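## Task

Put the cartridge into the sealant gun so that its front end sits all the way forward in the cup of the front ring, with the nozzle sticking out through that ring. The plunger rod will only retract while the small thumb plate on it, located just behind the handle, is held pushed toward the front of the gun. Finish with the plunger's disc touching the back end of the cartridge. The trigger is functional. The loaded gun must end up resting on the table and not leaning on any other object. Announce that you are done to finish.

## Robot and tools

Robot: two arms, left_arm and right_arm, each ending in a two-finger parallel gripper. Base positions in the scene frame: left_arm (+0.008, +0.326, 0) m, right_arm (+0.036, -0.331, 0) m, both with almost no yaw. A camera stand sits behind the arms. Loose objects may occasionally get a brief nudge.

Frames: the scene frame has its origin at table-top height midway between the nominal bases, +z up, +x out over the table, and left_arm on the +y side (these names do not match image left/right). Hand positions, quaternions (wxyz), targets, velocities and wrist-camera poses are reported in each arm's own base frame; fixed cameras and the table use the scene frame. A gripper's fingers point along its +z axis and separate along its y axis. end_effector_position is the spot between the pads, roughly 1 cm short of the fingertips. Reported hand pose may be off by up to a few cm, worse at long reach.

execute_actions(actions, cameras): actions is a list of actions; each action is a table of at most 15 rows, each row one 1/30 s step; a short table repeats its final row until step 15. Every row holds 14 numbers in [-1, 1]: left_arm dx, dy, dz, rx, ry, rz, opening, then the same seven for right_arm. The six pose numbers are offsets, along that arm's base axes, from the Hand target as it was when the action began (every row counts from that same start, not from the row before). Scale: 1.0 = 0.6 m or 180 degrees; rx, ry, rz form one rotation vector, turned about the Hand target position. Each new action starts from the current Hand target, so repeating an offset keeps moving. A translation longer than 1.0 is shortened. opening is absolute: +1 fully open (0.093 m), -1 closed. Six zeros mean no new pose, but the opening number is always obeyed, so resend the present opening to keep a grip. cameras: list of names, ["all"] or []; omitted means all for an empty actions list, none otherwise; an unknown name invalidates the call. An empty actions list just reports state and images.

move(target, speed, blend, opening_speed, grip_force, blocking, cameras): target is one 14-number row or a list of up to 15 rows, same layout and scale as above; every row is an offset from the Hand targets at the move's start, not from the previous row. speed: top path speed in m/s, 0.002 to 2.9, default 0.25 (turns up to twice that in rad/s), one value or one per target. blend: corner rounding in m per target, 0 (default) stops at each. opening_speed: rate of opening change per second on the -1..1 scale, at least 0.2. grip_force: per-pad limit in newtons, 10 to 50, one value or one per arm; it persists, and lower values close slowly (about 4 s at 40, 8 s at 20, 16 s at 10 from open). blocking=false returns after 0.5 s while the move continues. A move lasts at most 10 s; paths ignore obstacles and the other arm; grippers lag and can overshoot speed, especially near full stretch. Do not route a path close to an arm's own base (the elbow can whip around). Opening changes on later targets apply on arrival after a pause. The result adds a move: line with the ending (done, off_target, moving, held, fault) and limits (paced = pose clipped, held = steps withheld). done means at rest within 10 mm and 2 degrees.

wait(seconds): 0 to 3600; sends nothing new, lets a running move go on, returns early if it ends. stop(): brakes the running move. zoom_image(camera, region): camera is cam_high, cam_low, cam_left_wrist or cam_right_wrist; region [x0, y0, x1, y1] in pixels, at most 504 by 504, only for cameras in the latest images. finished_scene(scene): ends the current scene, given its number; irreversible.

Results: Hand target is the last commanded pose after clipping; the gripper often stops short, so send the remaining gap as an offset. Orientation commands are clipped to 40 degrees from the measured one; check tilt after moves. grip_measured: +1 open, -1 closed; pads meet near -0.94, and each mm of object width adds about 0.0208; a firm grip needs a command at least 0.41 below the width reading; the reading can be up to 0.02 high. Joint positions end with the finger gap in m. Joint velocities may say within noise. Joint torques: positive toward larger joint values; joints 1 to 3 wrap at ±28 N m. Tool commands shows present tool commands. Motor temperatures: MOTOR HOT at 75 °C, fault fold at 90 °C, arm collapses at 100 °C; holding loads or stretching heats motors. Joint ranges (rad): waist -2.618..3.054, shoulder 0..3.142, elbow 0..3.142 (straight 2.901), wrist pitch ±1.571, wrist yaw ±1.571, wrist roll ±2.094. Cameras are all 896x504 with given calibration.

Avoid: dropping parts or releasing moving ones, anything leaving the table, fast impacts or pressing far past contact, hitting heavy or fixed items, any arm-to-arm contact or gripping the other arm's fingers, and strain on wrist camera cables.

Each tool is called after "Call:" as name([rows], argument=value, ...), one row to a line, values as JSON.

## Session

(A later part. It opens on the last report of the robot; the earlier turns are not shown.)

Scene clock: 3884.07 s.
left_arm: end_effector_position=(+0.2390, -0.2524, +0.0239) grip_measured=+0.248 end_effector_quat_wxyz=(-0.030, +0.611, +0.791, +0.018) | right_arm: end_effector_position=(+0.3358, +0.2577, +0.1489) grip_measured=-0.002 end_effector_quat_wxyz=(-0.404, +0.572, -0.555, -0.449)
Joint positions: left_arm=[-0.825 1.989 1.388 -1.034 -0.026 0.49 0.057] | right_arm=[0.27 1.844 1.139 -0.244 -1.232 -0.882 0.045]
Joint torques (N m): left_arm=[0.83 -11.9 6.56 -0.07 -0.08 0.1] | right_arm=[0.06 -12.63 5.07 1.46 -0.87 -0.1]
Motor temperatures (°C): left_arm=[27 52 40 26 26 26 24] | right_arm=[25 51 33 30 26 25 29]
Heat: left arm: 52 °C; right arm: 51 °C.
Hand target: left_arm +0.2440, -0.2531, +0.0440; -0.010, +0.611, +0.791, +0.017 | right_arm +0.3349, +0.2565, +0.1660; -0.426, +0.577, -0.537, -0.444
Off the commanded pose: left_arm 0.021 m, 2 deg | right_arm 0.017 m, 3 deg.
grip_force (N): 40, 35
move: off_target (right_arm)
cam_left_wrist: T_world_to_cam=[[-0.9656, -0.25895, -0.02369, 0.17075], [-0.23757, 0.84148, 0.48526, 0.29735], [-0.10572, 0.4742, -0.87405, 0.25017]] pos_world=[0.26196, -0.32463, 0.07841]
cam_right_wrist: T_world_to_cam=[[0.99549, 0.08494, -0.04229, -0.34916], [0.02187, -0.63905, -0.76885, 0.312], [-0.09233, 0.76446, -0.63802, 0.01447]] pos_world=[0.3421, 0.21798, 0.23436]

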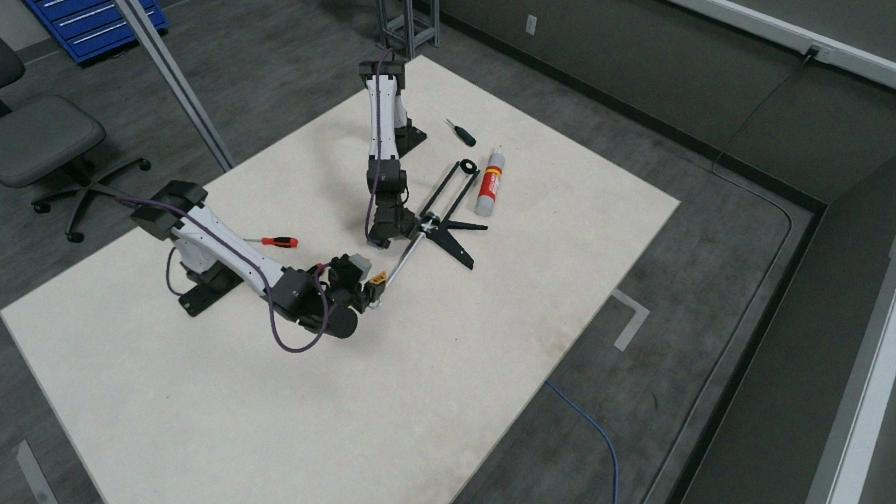

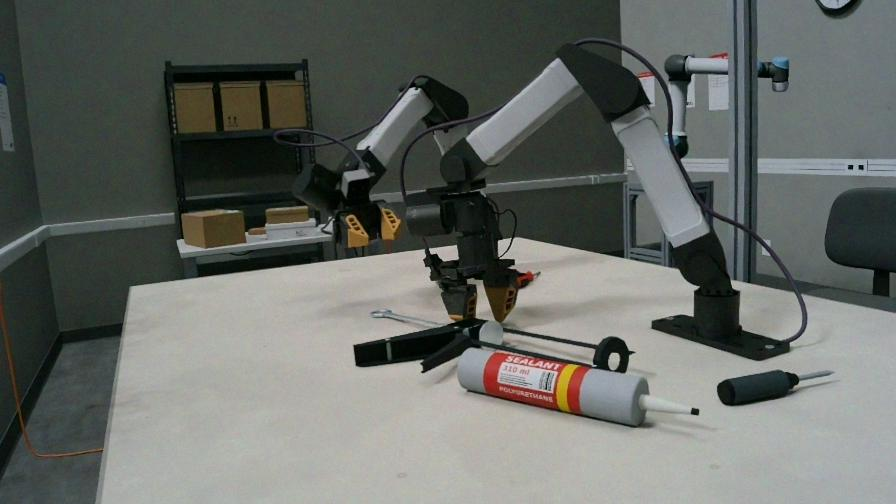

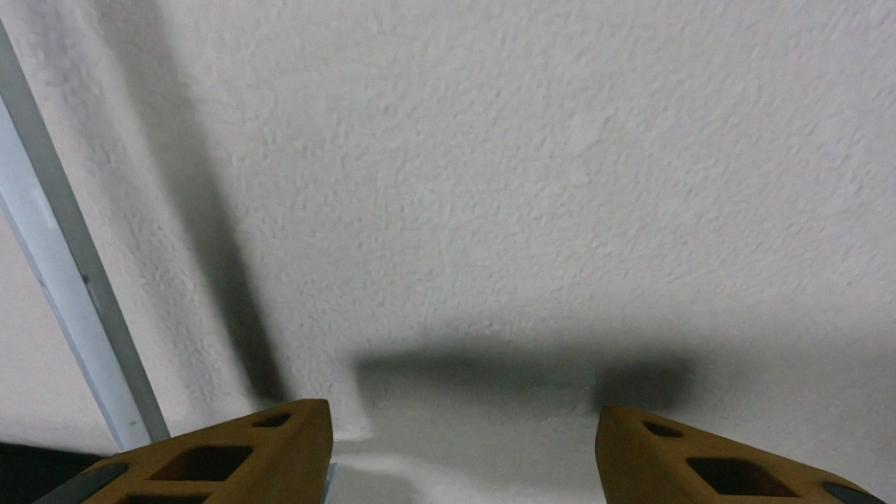

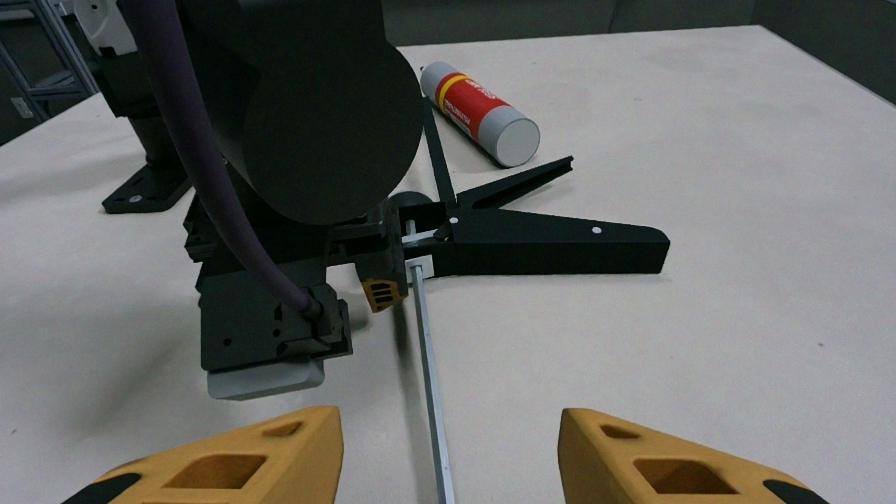

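Call:
zoom_image(camera="cam_right_wrist", region=[320, 170, 520, 330])

Scaled by 2.520 from the camera's image (finer frame: 1280x720).

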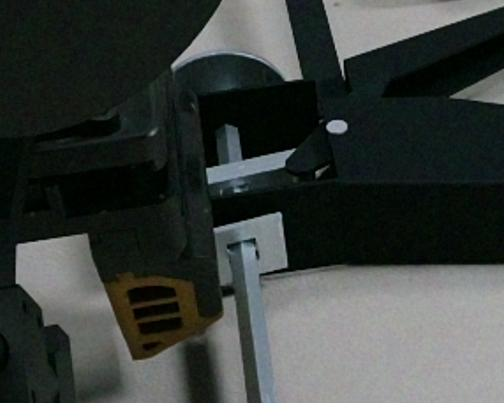

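Call:
move(target=[-0.016,0.0646,0.01,0,0,0,0.25,0,0,0,0,0,0,0], speed=0.05, cameras=["cam_high","cam_right_wrist"])

Call:
zoom_image(camera="cam_right_wrist", region=[320, 170, 520, 330])

Scene clock: 3896.47 s.
left_arm: end_effector_position=(+0.2327, -0.2173, +0.0392) grip_measured=+0.248 end_effector_quat_wxyz=(-0.024, +0.609, +0.793, +0.015) | right_arm: end_effector_position=(+0.3359, +0.2577, +0.1489) grip_measured=-0.002 end_effector_quat_wxyz=(-0.404, +0.571, -0.555, -0.449)
Joint positions: left_arm=[-0.765 1.854 1.267 -1.035 -0.025 0.544 0.057] | right_arm=[0.27 1.844 1.139 -0.244 -1.232 -0.882 0.045]
Joint torques (N m): left_arm=[0.88 -10.5 4.53 0.17 -0.12 0.14] | right_arm=[0.13 -12.34 5.12 1.38 -0.87 -0.1]
Heat: left arm: 53 °C; right arm: 53 °C.
Hand target: left_arm +0.2344, -0.2143, +0.0499; -0.011, +0.611, +0.791, +0.017 | right_arm +0.3346, +0.2565, +0.1657; -0.424, +0.578, -0.537, -0.444
Off the commanded pose: left_arm 0.011 m, 2 deg | right_arm 0.017 m, 3 deg.
grip_force (N): 40, 35
move: off_target (left_arm)
cam_right_wrist: T_world_to_cam=[[0.99549, 0.08488, -0.04236, -0.34913], [0.02177, -0.639, -0.7689, 0.31204], [-0.09234, 0.76451, -0.63796, 0.01445]] pos_world=[0.3421, 0.21798, 0.23436]

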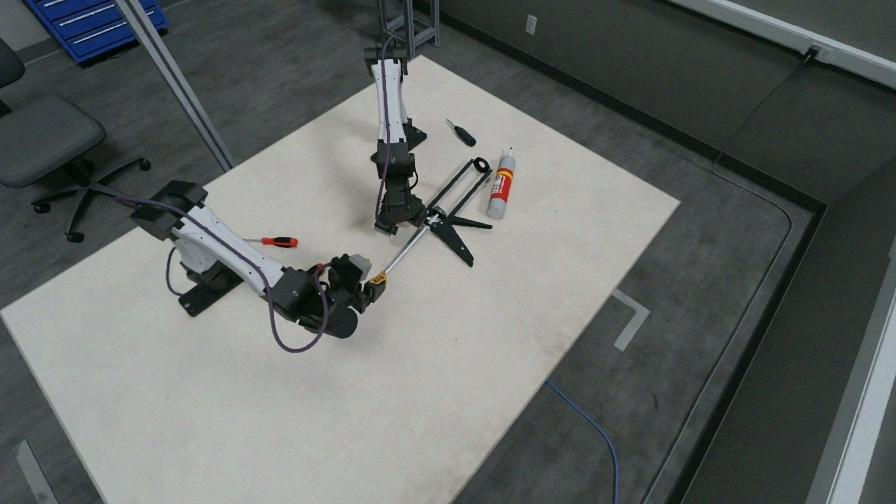

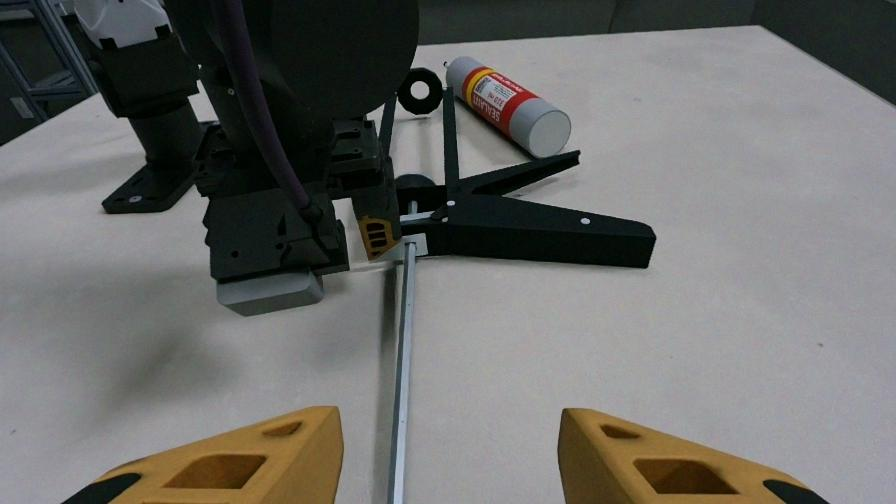

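Scaled by 2.520 from the camera's image (finer frame: 1280x720).

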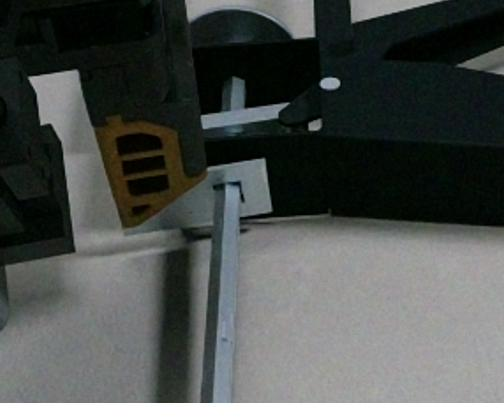

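Call:
move([
  [0.012,-0.0485,0,0,0,0,0.25,0,0,0,0,0,0,0],
  [0.012,-0.0485,0.17,0,0,0,0.25,0,0,0,0,0,0,0],
  [0.118,-0.115,0.20,0,0,0,0.25,0,0,0,0,0,0,0],
], speed=0.12, cameras=["cam_high","cam_right_wrist","cam_left_wrist"])

Scene clock: 3969.93 s.
left_arm: end_effector_position=(+0.3008, -0.2832, +0.1733) grip_measured=+0.248 end_effector_quat_wxyz=(+0.037, +0.608, +0.793, +0.009) | right_arm: end_effector_position=(+0.3359, +0.2577, +0.1489) grip_measured=-0.002 end_effector_quat_wxyz=(-0.404, +0.571, -0.555, -0.449)
Joint positions: left_arm=[-0.766 2.108 2.169 -1.561 -0.026 0.543 0.057] | right_arm=[0.27 1.844 1.139 -0.244 -1.232 -0.882 0.045]
Joint torques (N m): left_arm=[0.65 -7.76 7.38 0.38 -0.08 0.19] | right_arm=[-0.12 -12.52 5.16 1.39 -0.89 -0.14]
Motor temperatures (°C): left_arm=[27 53 39 26 25 26 23] | right_arm=[25 59 34 32 25 25 28]
Heat: left arm: 53 °C; right arm: 59 °C.
Hand target: left_arm +0.3052, -0.2833, +0.1701; -0.010, +0.611, +0.791, +0.017 | right_arm +0.3346, +0.2565, +0.1657; -0.424, +0.578, -0.537, -0.444
Off the commanded pose: left_arm 0.006 m, 5 deg | right_arm 0.017 m, 3 deg.
joint sent to its limit (left arm) — joint 4 (wrist pitch), lower limit. The joint targets are off in orientation, not in position.
grip_force (N): 40, 35
move: off_target (left_arm)
cam_left_wrist: T_world_to_cam=[[-0.9588, -0.26967, -0.08936, 0.23234], [-0.28312, 0.88104, 0.37895, 0.30877], [-0.02346, 0.38864, -0.92109, 0.36113]] pos_world=[0.31866, -0.34973, 0.23639]
cam_right_wrist: T_world_to_cam=[[0.99549, 0.08488, -0.04236, -0.34913], [0.02177, -0.639, -0.7689, 0.31204], [-0.09234, 0.76451, -0.63796, 0.01445]] pos_world=[0.3421, 0.21798, 0.23436]
Images, in order (width x height): cam_high 896x504, cam_left_wrist 896x504, cam_right_wrist 896x504.

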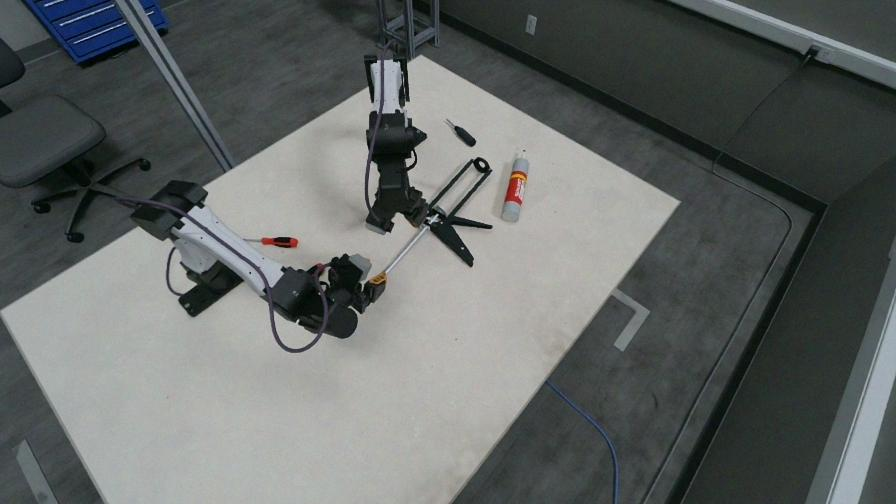

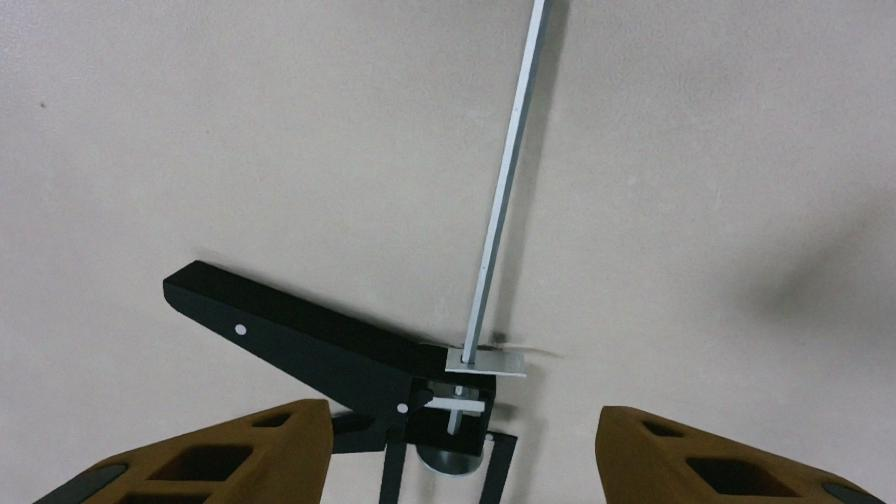

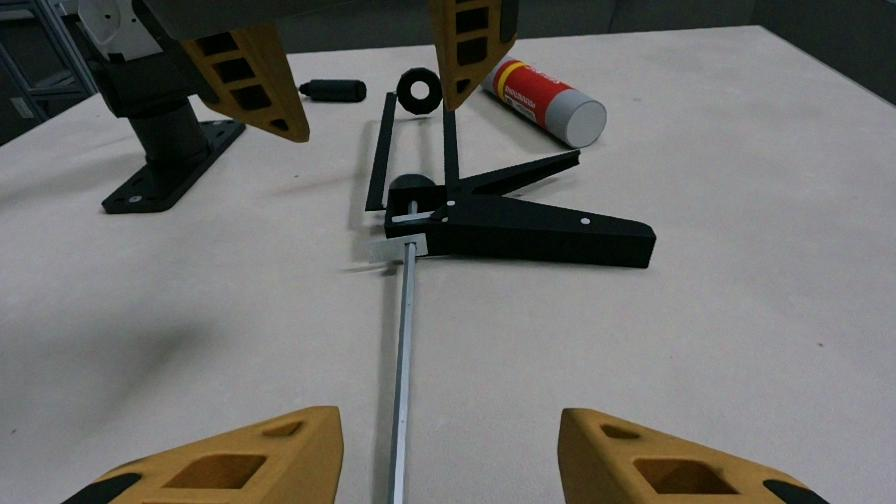

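Call:
wait(seconds=0.5, cameras=["cam_high"])

Call:
zoom_image(camera="cam_high", region=[380, 140, 560, 290])

Scene clock: 3974.40 s.
left_arm: end_effector_position=(+0.3007, -0.2832, +0.1733) grip_measured=+0.248 end_effector_quat_wxyz=(+0.036, +0.608, +0.793, +0.009) | right_arm: end_effector_position=(+0.3359, +0.2577, +0.1489) grip_measured=-0.002 end_effector_quat_wxyz=(-0.404, +0.571, -0.555, -0.449)
Joint positions: left_arm=[-0.766 2.108 2.169 -1.561 -0.026 0.543 0.057] | right_arm=[0.27 1.844 1.139 -0.244 -1.232 -0.882 0.045]
Joint torques (N m): left_arm=[0.72 -7.57 7.39 0.42 -0.08 0.16] | right_arm=[-0.02 -12.62 5.2 1.42 -0.87 -0.06]
Motor temperatures (°C): left_arm=[27 53 39 26 25 26 23] | right_arm=[25 60 34 32 25 25 28]
Heat: left arm: 53 °C; right arm: 60 °C.
Hand target: left_arm +0.3052, -0.2833, +0.1701; -0.010, +0.611, +0.791, +0.017 | right_arm +0.3346, +0.2565, +0.1657; -0.424, +0.578, -0.537, -0.444
Tool commands: left_gripper/opening=+0.25 right_gripper/opening=+0.0
Off the commanded pose: left_arm 0.006 m, 5 deg | right_arm 0.017 m, 3 deg.
grip_force (N): 40, 35
wait: 0.50 s; at rest from the start

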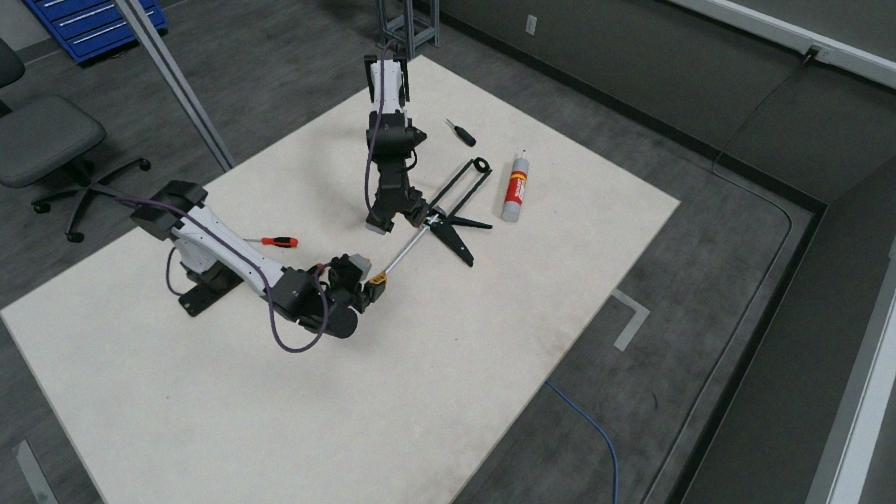

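Scaled by 2.800 from the camera's image (finer frame: 1280x720).

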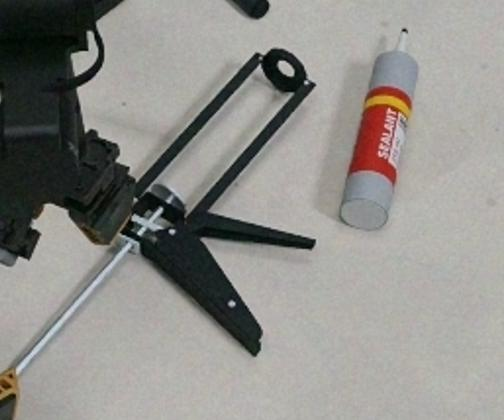

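Call:
move(target=[0,0,0,0,0,0,0.25,-0.0443,-0.0108,-0.110,-0.2522,-0.0419,0.0159,0.25], speed=0.12, cameras=["cam_high","cam_right_wrist"])

Scene clock: 4012.37 s.
left_arm: end_effector_position=(+0.3001, -0.2826, +0.1733) grip_measured=+0.248 end_effector_quat_wxyz=(+0.035, +0.608, +0.793, +0.009) | right_arm: end_effector_position=(+0.3042, +0.2446, +0.0891) grip_measured=+0.248 end_effector_quat_wxyz=(-0.179, +0.733, -0.631, -0.179)
Joint positions: left_arm=[-0.766 2.108 2.169 -1.565 -0.026 0.543 0.057] | right_arm=[0.482 1.836 1.356 -0.872 -0.466 -1.185 0.057]
Joint torques (N m): left_arm=[0.69 -7.66 7.24 0.46 -0.07 0.16] | right_arm=[0.95 -9.83 8.21 0.63 -0.48 -0.11]
Motor temperatures (°C): left_arm=[26 53 40 26 25 26 23] | right_arm=[25 62 34 32 25 25 27]
Heat: left arm: 53 °C; right arm: 62 °C.
Hand target: left_arm +0.3052, -0.2833, +0.1701; -0.010, +0.611, +0.791, +0.017 | right_arm +0.3081, +0.2500, +0.0997; -0.191, +0.737, -0.624, -0.175
Off the commanded pose: left_arm 0.006 m, 5 deg | right_arm 0.013 m, 2 deg.
joint sent to its limit (left arm) — joint 4 (wrist pitch), lower limit. The joint targets are off in orientation, not in position.
grip_force (N): 40, 35
move: off_target (right_arm)
cam_right_wrist: T_world_to_cam=[[0.98782, 0.15511, 0.01255, -0.33864], [0.15561, -0.98371, -0.09002, 0.24141], [-0.00162, 0.09088, -0.99586, 0.15257]] pos_world=[0.29719, 0.27614, 0.17792]

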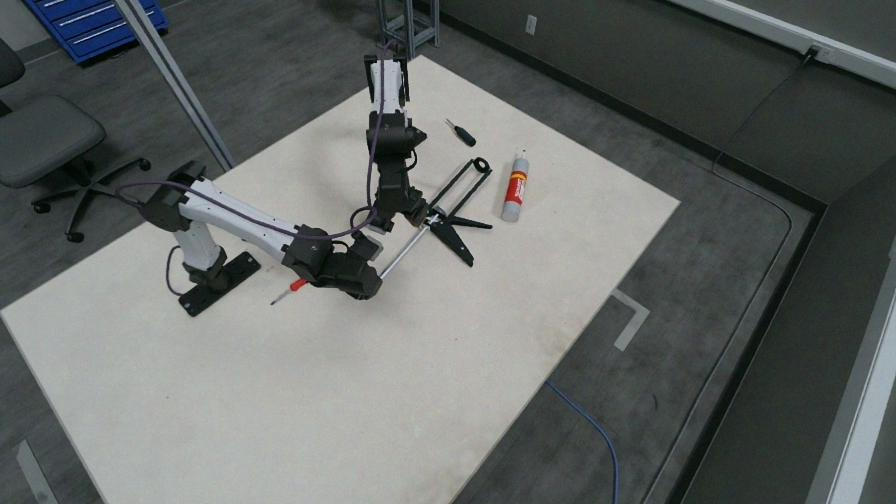

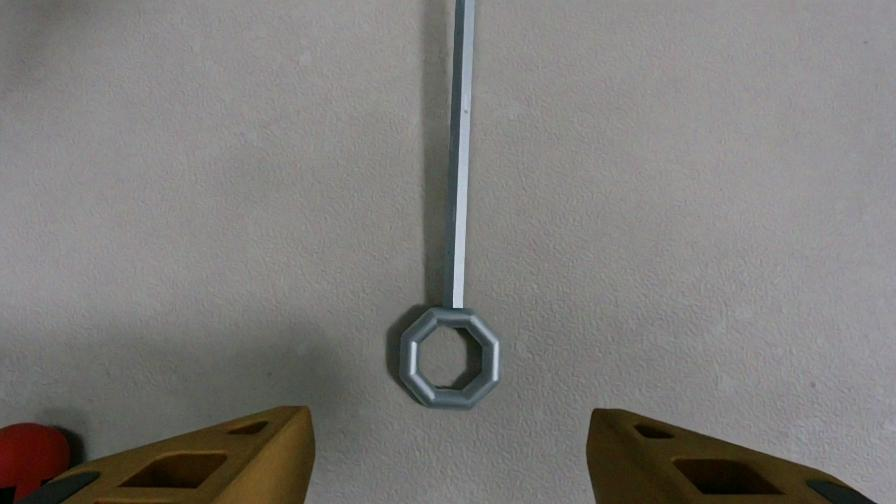

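Call:
move(target=[0,0,0,0,0,0,0.25,-0.0067,0.0142,-0.1520,0,0,0,0.25], speed=0.1, cameras=["cam_right_wrist"])

Scene clock: 4019.27 s.
left_arm: end_effector_position=(+0.3001, -0.2825, +0.1733) grip_measured=+0.248 end_effector_quat_wxyz=(+0.035, +0.608, +0.793, +0.009) | right_arm: end_effector_position=(+0.3012, +0.2526, +0.0162) grip_measured=+0.249 end_effector_quat_wxyz=(-0.183, +0.737, -0.627, -0.175)
Joint positions: left_arm=[-0.766 2.108 2.169 -1.565 -0.026 0.543 0.057] | right_arm=[0.508 1.934 1.173 -0.571 -0.457 -1.168 0.057]
Joint torques (N m): left_arm=[0.55 -7.58 7.31 0.43 -0.09 0.13] | right_arm=[1.09 -7.66 4.4 1.26 -0.46 -0.03]
Motor temperatures (°C): left_arm=[26 53 40 26 25 26 23] | right_arm=[25 62 35 32 25 25 27]
Heat: left arm: 53 °C; right arm: 62 °C.
Hand target: left_arm +0.3053, -0.2833, +0.1701; -0.010, +0.611, +0.791, +0.017 | right_arm +0.3040, +0.2586, +0.0085; -0.191, +0.737, -0.624, -0.175
Off the commanded pose: left_arm 0.006 m, 5 deg | right_arm 0.010 m, 1 deg.
joint sent to its limit (left arm) — joint 4 (wrist pitch), lower limit. The joint targets are off in orientation, not in position.
grip_force (N): 40, 35
move: done
cam_right_wrist: T_world_to_cam=[[0.98611, 0.16382, 0.0272, -0.33801], [0.16563, -0.98214, -0.08922, 0.23975], [0.0121, 0.09249, -0.99564, 0.07466]] pos_world=[0.29271, 0.28394, 0.10492]

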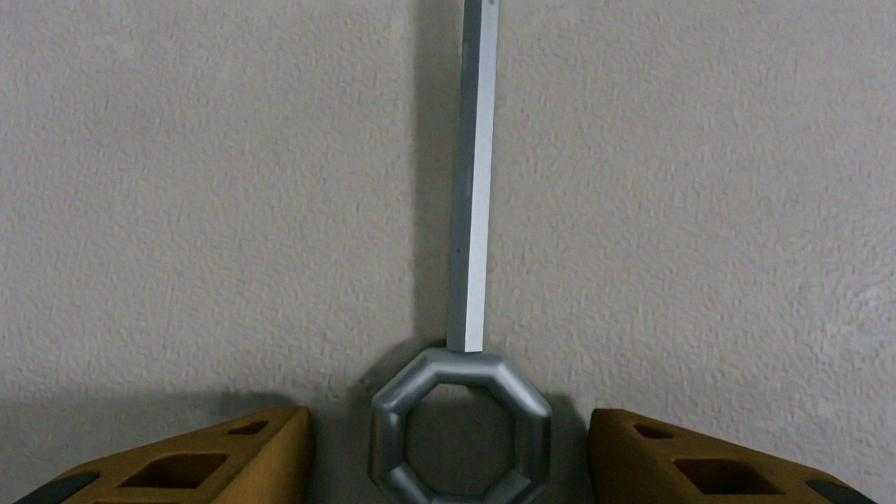

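Call:
move(target=[0,0,0,0,0,0,0.25,0,0,0,0,0,0,-0.6], grip_force=[40, 40], cameras=["cam_right_wrist","cam_high"])

Scene clock: 4025.77 s.
left_arm: end_effector_position=(+0.3001, -0.2825, +0.1733) grip_measured=+0.248 end_effector_quat_wxyz=(+0.035, +0.608, +0.793, +0.009) | right_arm: end_effector_position=(+0.3055, +0.2550, +0.0172) grip_measured=-0.342 end_effector_quat_wxyz=(-0.193, +0.736, -0.625, -0.172)
Joint positions: left_arm=[-0.766 2.108 2.169 -1.565 -0.026 0.543 0.057] | right_arm=[0.508 1.935 1.173 -0.548 -0.457 -1.165 0.029]
Joint torques (N m): left_arm=[0.85 -7.61 7.24 0.47 -0.11 0.18] | right_arm=[1.1 -7.87 4.34 1.1 -0.46 -0.02]
Motor temperatures (°C): left_arm=[26 52 40 26 25 26 23] | right_arm=[25 59 35 32 24 25 27]
Heat: left arm: 52 °C; right arm: 59 °C.
Hand target: left_arm +0.3053, -0.2833, +0.1701; -0.010, +0.611, +0.791, +0.017 | right_arm +0.3040, +0.2586, +0.0086; -0.191, +0.737, -0.624, -0.175
Off the commanded pose: left_arm 0.006 m, 5 deg | right_arm 0.010 m, 0 deg.
joint sent to its limit (left arm) — joint 4 (wrist pitch), lower limit. The joint targets are off in orientation, not in position.
grip_force (N): 40, 40
move: done
cam_right_wrist: T_world_to_cam=[[0.98601, 0.16018, 0.04607, -0.34209], [0.164, -0.9817, -0.09682, 0.24201], [0.02972, 0.10302, -0.99424, 0.06721]] pos_world=[0.29562, 0.28545, 0.10601]
Images, in order (width x height): cam_high 896x504, cam_right_wrist 896x504.

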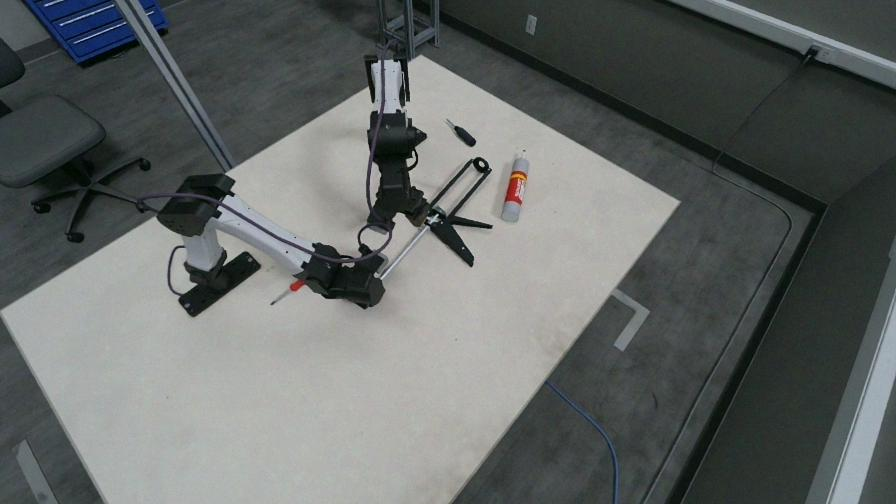

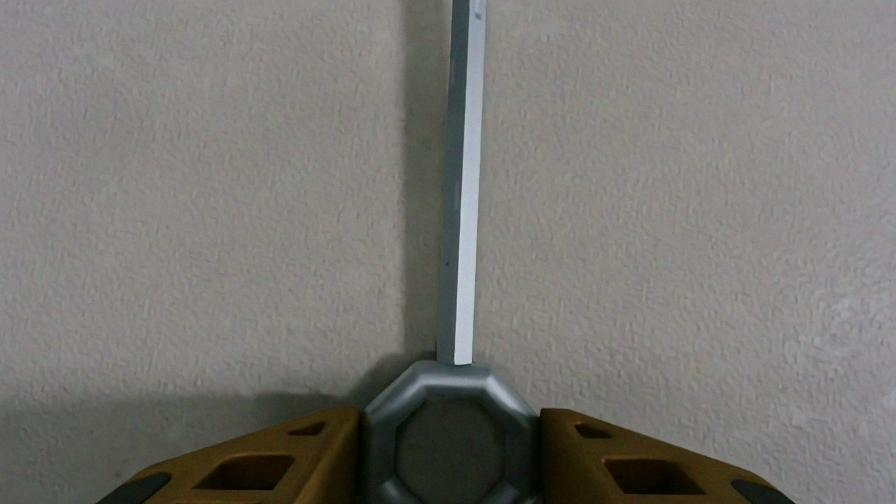

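Call:
move([
  [-0.0625,0.0528,-0.07,0,0,-0.052,-1,0,0,0,0,0,0,-0.6],
  [-0.0625,0.0528,-0.2285,0,0,-0.052,-1,0,0,0,0,0,0,-0.6],
], speed=0.15, cameras=["cam_left_wrist","cam_high"])

Call:
zoom_image(camera="cam_high", region=[390, 150, 510, 250])

Scene clock: 4045.03 s.
left_arm: end_effector_position=(+0.2657, -0.2488, +0.0376) grip_measured=-0.988 end_effector_quat_wxyz=(-0.013, +0.667, +0.744, +0.015) | right_arm: end_effector_position=(+0.3055, +0.2550, +0.0172) grip_measured=-0.356 end_effector_quat_wxyz=(-0.193, +0.736, -0.626, -0.172)
Joint positions: left_arm=[-0.766 1.998 1.461 -1.061 -0.029 0.695 0] | right_arm=[0.508 1.935 1.173 -0.548 -0.457 -1.164 0.028]
Joint torques (N m): left_arm=[-0.31 -7.91 4.89 0.58 -0.06 0.18] | right_arm=[1.13 -7.79 4.33 1.1 -0.49 -0.01]
Motor temperatures (°C): left_arm=[26 52 40 26 25 26 23] | right_arm=[25 54 34 32 24 25 28]
Heat: left arm: 52 °C; right arm: 54 °C.
Hand target: left_arm +0.2676, -0.2516, +0.0329; -0.009, +0.674, +0.739, +0.017 | right_arm +0.3040, +0.2586, +0.0086; -0.191, +0.737, -0.624, -0.175
Off the commanded pose: left_arm 0.006 m, 1 deg | right_arm 0.009 m, 0 deg.
grip_force (N): 40, 40
move: done
cam_left_wrist: T_world_to_cam=[[-0.99258, -0.11615, -0.036, 0.24101], [-0.11966, 0.88023, 0.45922, 0.27327], [-0.02165, 0.46012, -0.88759, 0.23795]] pos_world=[0.27707, -0.32203, 0.0944]
Images, in order (width x height): cam_high 896x504, cam_left_wrist 896x504.

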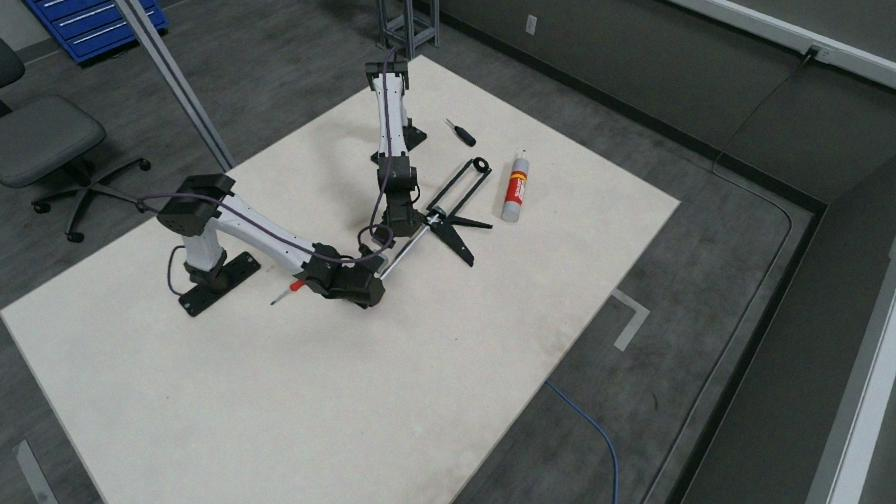

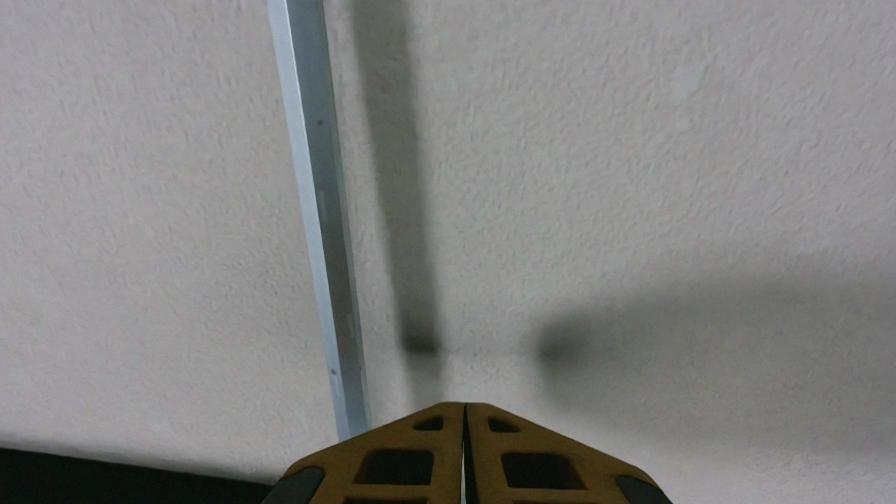

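Scaled by 4.200 from the camera's image (finer frame: 1280x720).

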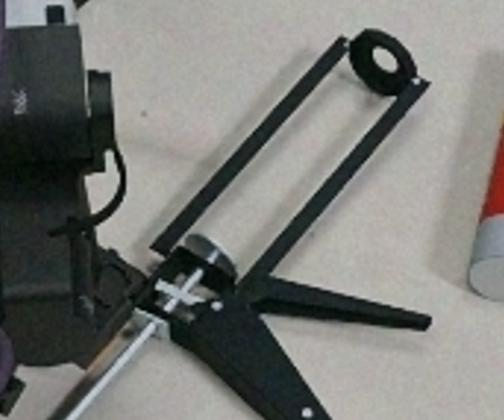

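Call:
move(target=[-0.0033,0.0415,0.015,0,0,0,-1,0,0,0,0,0,0,-0.6], speed=0.05, cameras=[])

Call:
move(target=[-0.0013,0.0166,0.0,0,0,0,-1,0,0,0,0,0,0,-0.6], speed=0.05, cameras=[])

Call:
move(target=[-0.0013,0.0166,0.0,0,0,0,-1,0,0,0,0,0,0,-0.6], speed=0.05, cameras=["cam_high","cam_left_wrist"])

Call:
zoom_image(camera="cam_high", region=[390, 150, 510, 250])

Scene clock: 4052.47 s.
left_arm: end_effector_position=(+0.2599, -0.2250, +0.0295) grip_measured=-0.988 end_effector_quat_wxyz=(-0.035, +0.670, +0.741, +0.015) | right_arm: end_effector_position=(+0.3055, +0.2550, +0.0172) grip_measured=-0.356 end_effector_quat_wxyz=(-0.193, +0.736, -0.626, -0.172)
Joint positions: left_arm=[-0.729 1.973 1.388 -1.056 -0.031 0.74 0] | right_arm=[0.508 1.935 1.173 -0.548 -0.457 -1.164 0.028]
Joint torques (N m): left_arm=[0.73 -11.58 4.66 0.39 -0.06 0.18] | right_arm=[1.07 -7.77 4.31 1.09 -0.47 -0.02]
Heat: left arm: 52 °C; right arm: 52 °C.
Hand target: left_arm +0.2657, -0.2267, +0.0419; -0.009, +0.674, +0.739, +0.018 | right_arm +0.3040, +0.2586, +0.0086; -0.191, +0.737, -0.624, -0.175
Off the commanded pose: left_arm 0.014 m, 3 deg | right_arm 0.009 m, 0 deg.
grip_force (N): 40, 40
move: off_target (left_arm)

Scene clock: 4053.20 s.
left_arm: end_effector_position=(+0.2586, -0.2152, +0.0297) grip_measured=-0.988 end_effector_quat_wxyz=(-0.036, +0.670, +0.741, +0.015) | right_arm: end_effector_position=(+0.3055, +0.2550, +0.0172) grip_measured=-0.356 end_effector_quat_wxyz=(-0.193, +0.736, -0.626, -0.172)
Joint positions: left_arm=[-0.71 1.948 1.354 -1.048 -0.031 0.76 0] | right_arm=[0.508 1.935 1.173 -0.548 -0.457 -1.164 0.028]
Joint torques (N m): left_arm=[0.69 -11.37 4.63 0.4 -0.06 0.22] | right_arm=[1.18 -7.76 4.25 1.08 -0.45 0]
Heat: left arm: 52 °C; right arm: 52 °C.
Hand target: left_arm +0.2649, -0.2167, +0.0419; -0.009, +0.674, +0.739, +0.017 | right_arm +0.3040, +0.2586, +0.0086; -0.191, +0.737, -0.624, -0.175
Off the commanded pose: left_arm 0.014 m, 3 deg | right_arm 0.009 m, 0 deg.
grip_force (N): 40, 40
move: off_target (left_arm)

Scene clock: 4053.93 s.
left_arm: end_effector_position=(+0.2595, -0.2114, +0.0299) grip_measured=-0.988 end_effector_quat_wxyz=(-0.026, +0.673, +0.740, +0.010) | right_arm: end_effector_position=(+0.3060, +0.2566, +0.0171) grip_measured=-0.356 end_effector_quat_wxyz=(-0.194, +0.734, -0.627, -0.172)
Joint positions: left_arm=[-0.695 1.923 1.321 -1.02 -0.023 0.78 0] | right_arm=[0.511 1.936 1.173 -0.54 -0.457 -1.155 0.028]
Joint torques (N m): left_arm=[1.32 -11.29 4.41 0.27 -0.16 0.14] | right_arm=[0.84 -7.98 4.33 1.02 -0.47 -0.12]
Heat: left arm: 52 °C; right arm: 52 °C.
Hand target: left_arm +0.2642, -0.2068, +0.0420; -0.009, +0.674, +0.739, +0.017 | right_arm +0.3040, +0.2585, +0.0085; -0.191, +0.737, -0.624, -0.175
Off the commanded pose: left_arm 0.014 m, 2 deg | right_arm 0.009 m, 1 deg.
grip_force (N): 40, 40
move: off_target (left_arm)
cam_left_wrist: T_world_to_cam=[[-0.99469, -0.1022, -0.01169, 0.24173], [-0.09564, 0.87694, 0.47098, 0.23581], [-0.03788, 0.4696, -0.88207, 0.21984]] pos_world=[0.27133, -0.28532, 0.08568]

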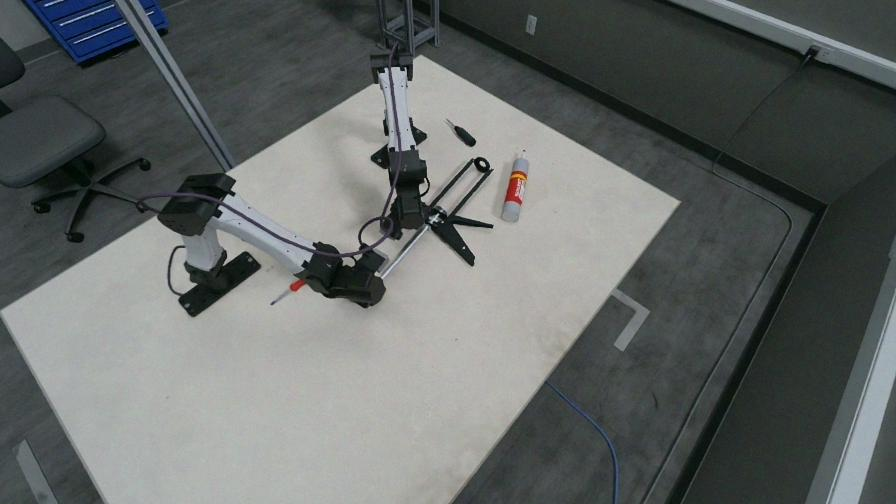

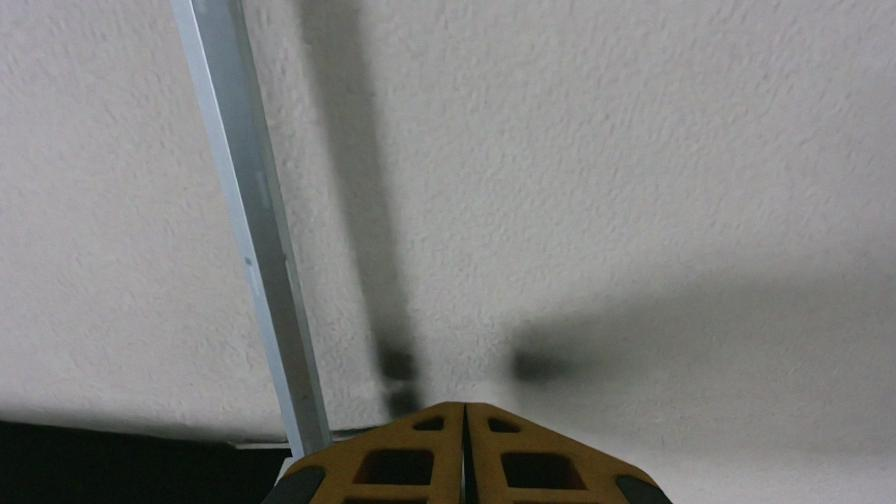

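Scaled by 4.200 from the camera's image (finer frame: 1280x720).

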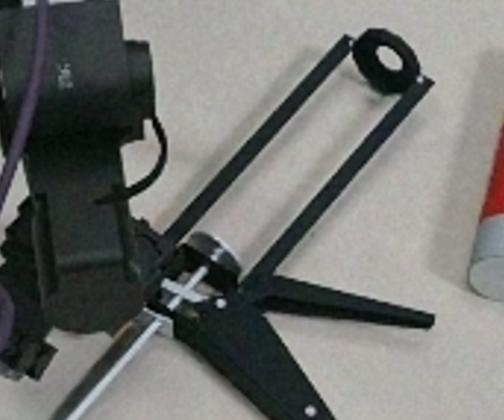

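Call:
move(target=[-0.0027,0.0333,0.008,0,0,0,-1,0.0038,-0.0331,0,0,0,0,-0.6], speed=0.05, cameras=["cam_high","cam_left_wrist"])

Call:
zoom_image(camera="cam_high", region=[390, 150, 510, 250])

Call:
move(target=[-0.0027,0.0333,0.008,0,0,0,-1,0.0038,-0.0331,0,0,0,0,-0.6], speed=0.05, cameras=["cam_high","cam_left_wrist"])

Call:
zoom_image(camera="cam_high", region=[390, 150, 510, 250])

Scene clock: 4063.03 s.
left_arm: end_effector_position=(+0.2612, -0.2096, +0.0359) grip_measured=-0.988 end_effector_quat_wxyz=(+0.002, +0.676, +0.736, -0.013) | right_arm: end_effector_position=(+0.3048, +0.2536, +0.0161) grip_measured=-0.356 end_effector_quat_wxyz=(-0.203, +0.729, -0.625, -0.192)
Joint positions: left_arm=[-0.663 1.87 1.276 -0.975 0.026 0.823 0] | right_arm=[0.486 1.936 1.153 -0.523 -0.507 -1.168 0.028]
Joint torques (N m): left_arm=[2.41 -10.85 4.19 -0.15 -0.54 0.17] | right_arm=[-1.47 -9.37 3.88 0.61 -0.06 -0.59]
Motor temperatures (°C): left_arm=[26 55 40 26 25 26 24] | right_arm=[25 52 34 32 24 25 28]
Heat: left arm: 55 °C; right arm: 52 °C.
Hand target: left_arm +0.2624, -0.1868, +0.0467; -0.009, +0.674, +0.738, +0.018 | right_arm +0.3063, +0.2387, +0.0085; -0.191, +0.737, -0.624, -0.175
Off the commanded pose: left_arm 0.025 m, 4 deg | right_arm 0.017 m, 3 deg.
grip_force (N): 40, 40
move: off_target (left_arm, right_arm)
cam_left_wrist: T_world_to_cam=[[-0.99549, -0.09373, -0.01462, 0.24576], [-0.09157, 0.90924, 0.40607, 0.23966], [-0.02476, 0.40557, -0.91373, 0.20864]] pos_world=[0.27176, -0.27949, 0.09692]

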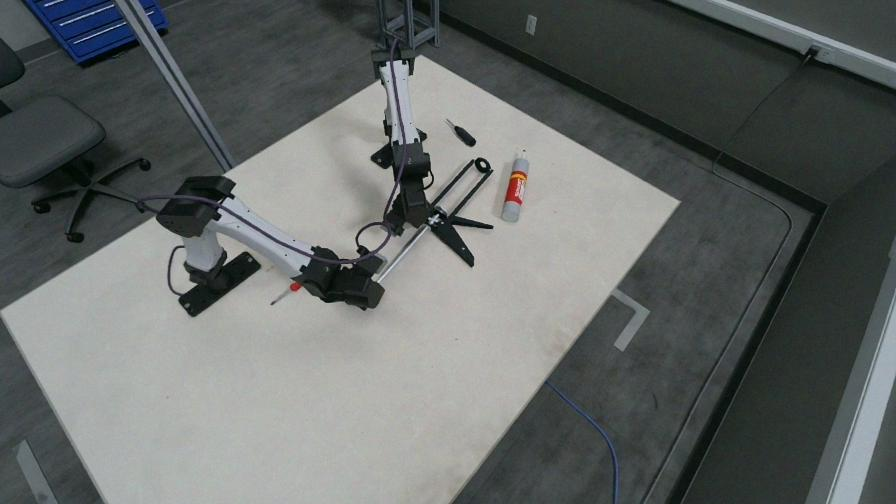

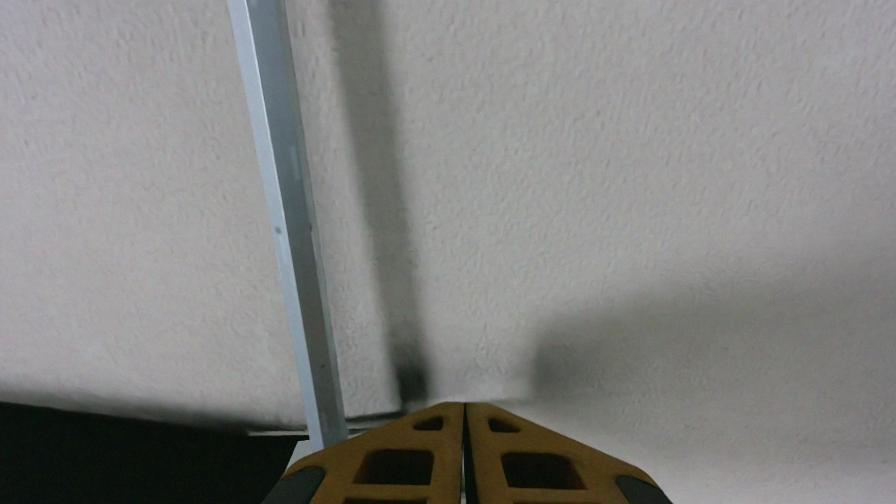

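Scaled by 4.200 from the camera's image (finer frame: 1280x720).

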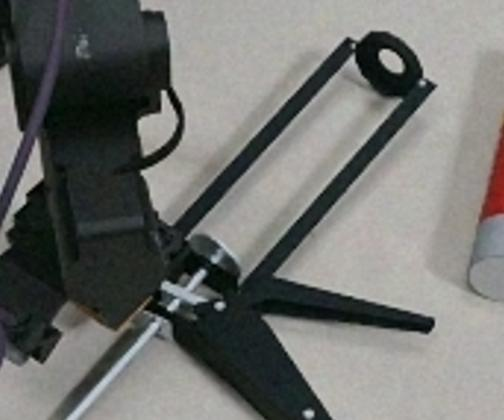

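Scene clock: 4064.43 s.
left_arm: end_effector_position=(+0.2608, -0.1710, +0.0424) grip_measured=-0.988 end_effector_quat_wxyz=(-0.017, +0.671, +0.742, +0.011) | right_arm: end_effector_position=(+0.3105, +0.2343, +0.0147) grip_measured=-0.356 end_effector_quat_wxyz=(-0.211, +0.727, -0.622, -0.200)
Joint positions: left_arm=[-0.595 1.808 1.222 -1.015 -0.027 0.875 0] | right_arm=[0.42 1.935 1.136 -0.536 -0.547 -1.241 0.028]
Joint torques (N m): left_arm=[0.65 -9.81 4.68 0.16 -0.1 0.17] | right_arm=[-0.57 -10.33 3.51 0.42 0.21 -0.49]
Heat: left arm: 54 °C; right arm: 53 °C.
Hand target: left_arm +0.2609, -0.1669, +0.0515; -0.009, +0.674, +0.738, +0.017 | right_arm +0.3085, +0.2189, +0.0085; -0.191, +0.737, -0.624, -0.175
Off the commanded pose: left_arm 0.010 m, 1 deg | right_arm 0.017 m, 4 deg.
grip_force (N): 40, 40
move: off_target (right_arm)
cam_left_wrist: T_world_to_cam=[[-0.99386, -0.10766, -0.02547, 0.24671], [-0.10725, 0.88124, 0.46035, 0.1989], [-0.02711, 0.46025, -0.88738, 0.20776]] pos_world=[0.27216, -0.24434, 0.09908]

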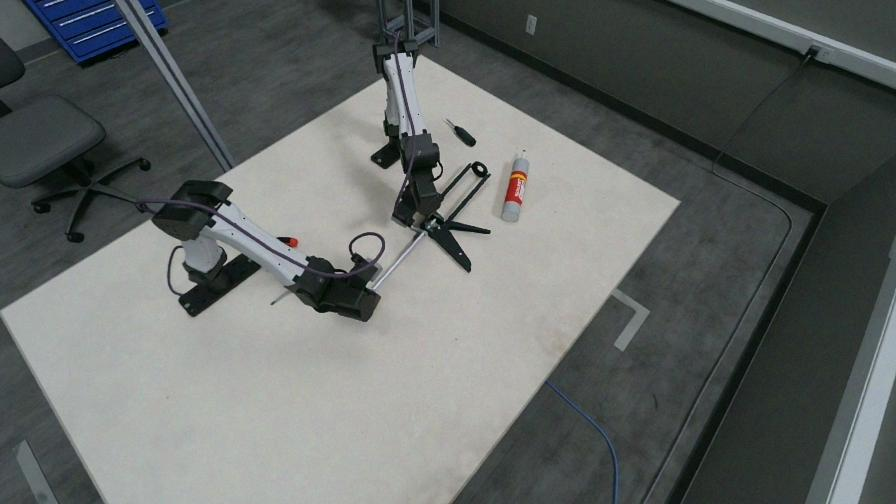

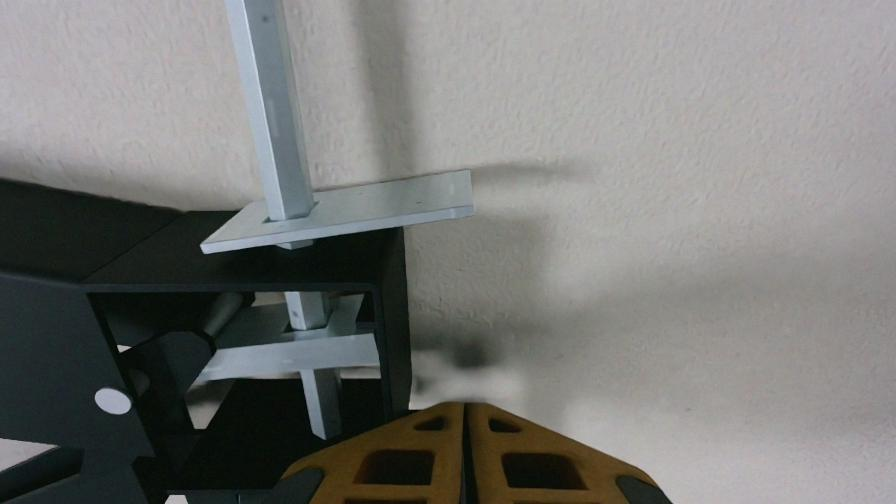

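Scaled by 4.200 from the camera's image (finer frame: 1280x720).

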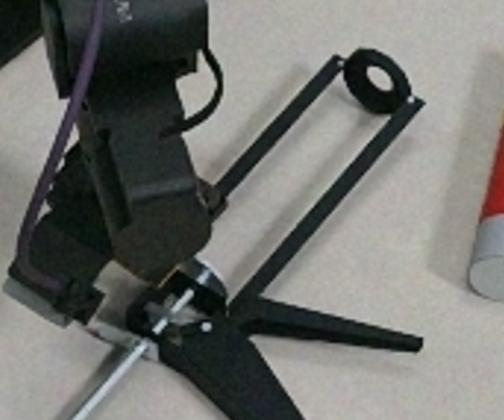

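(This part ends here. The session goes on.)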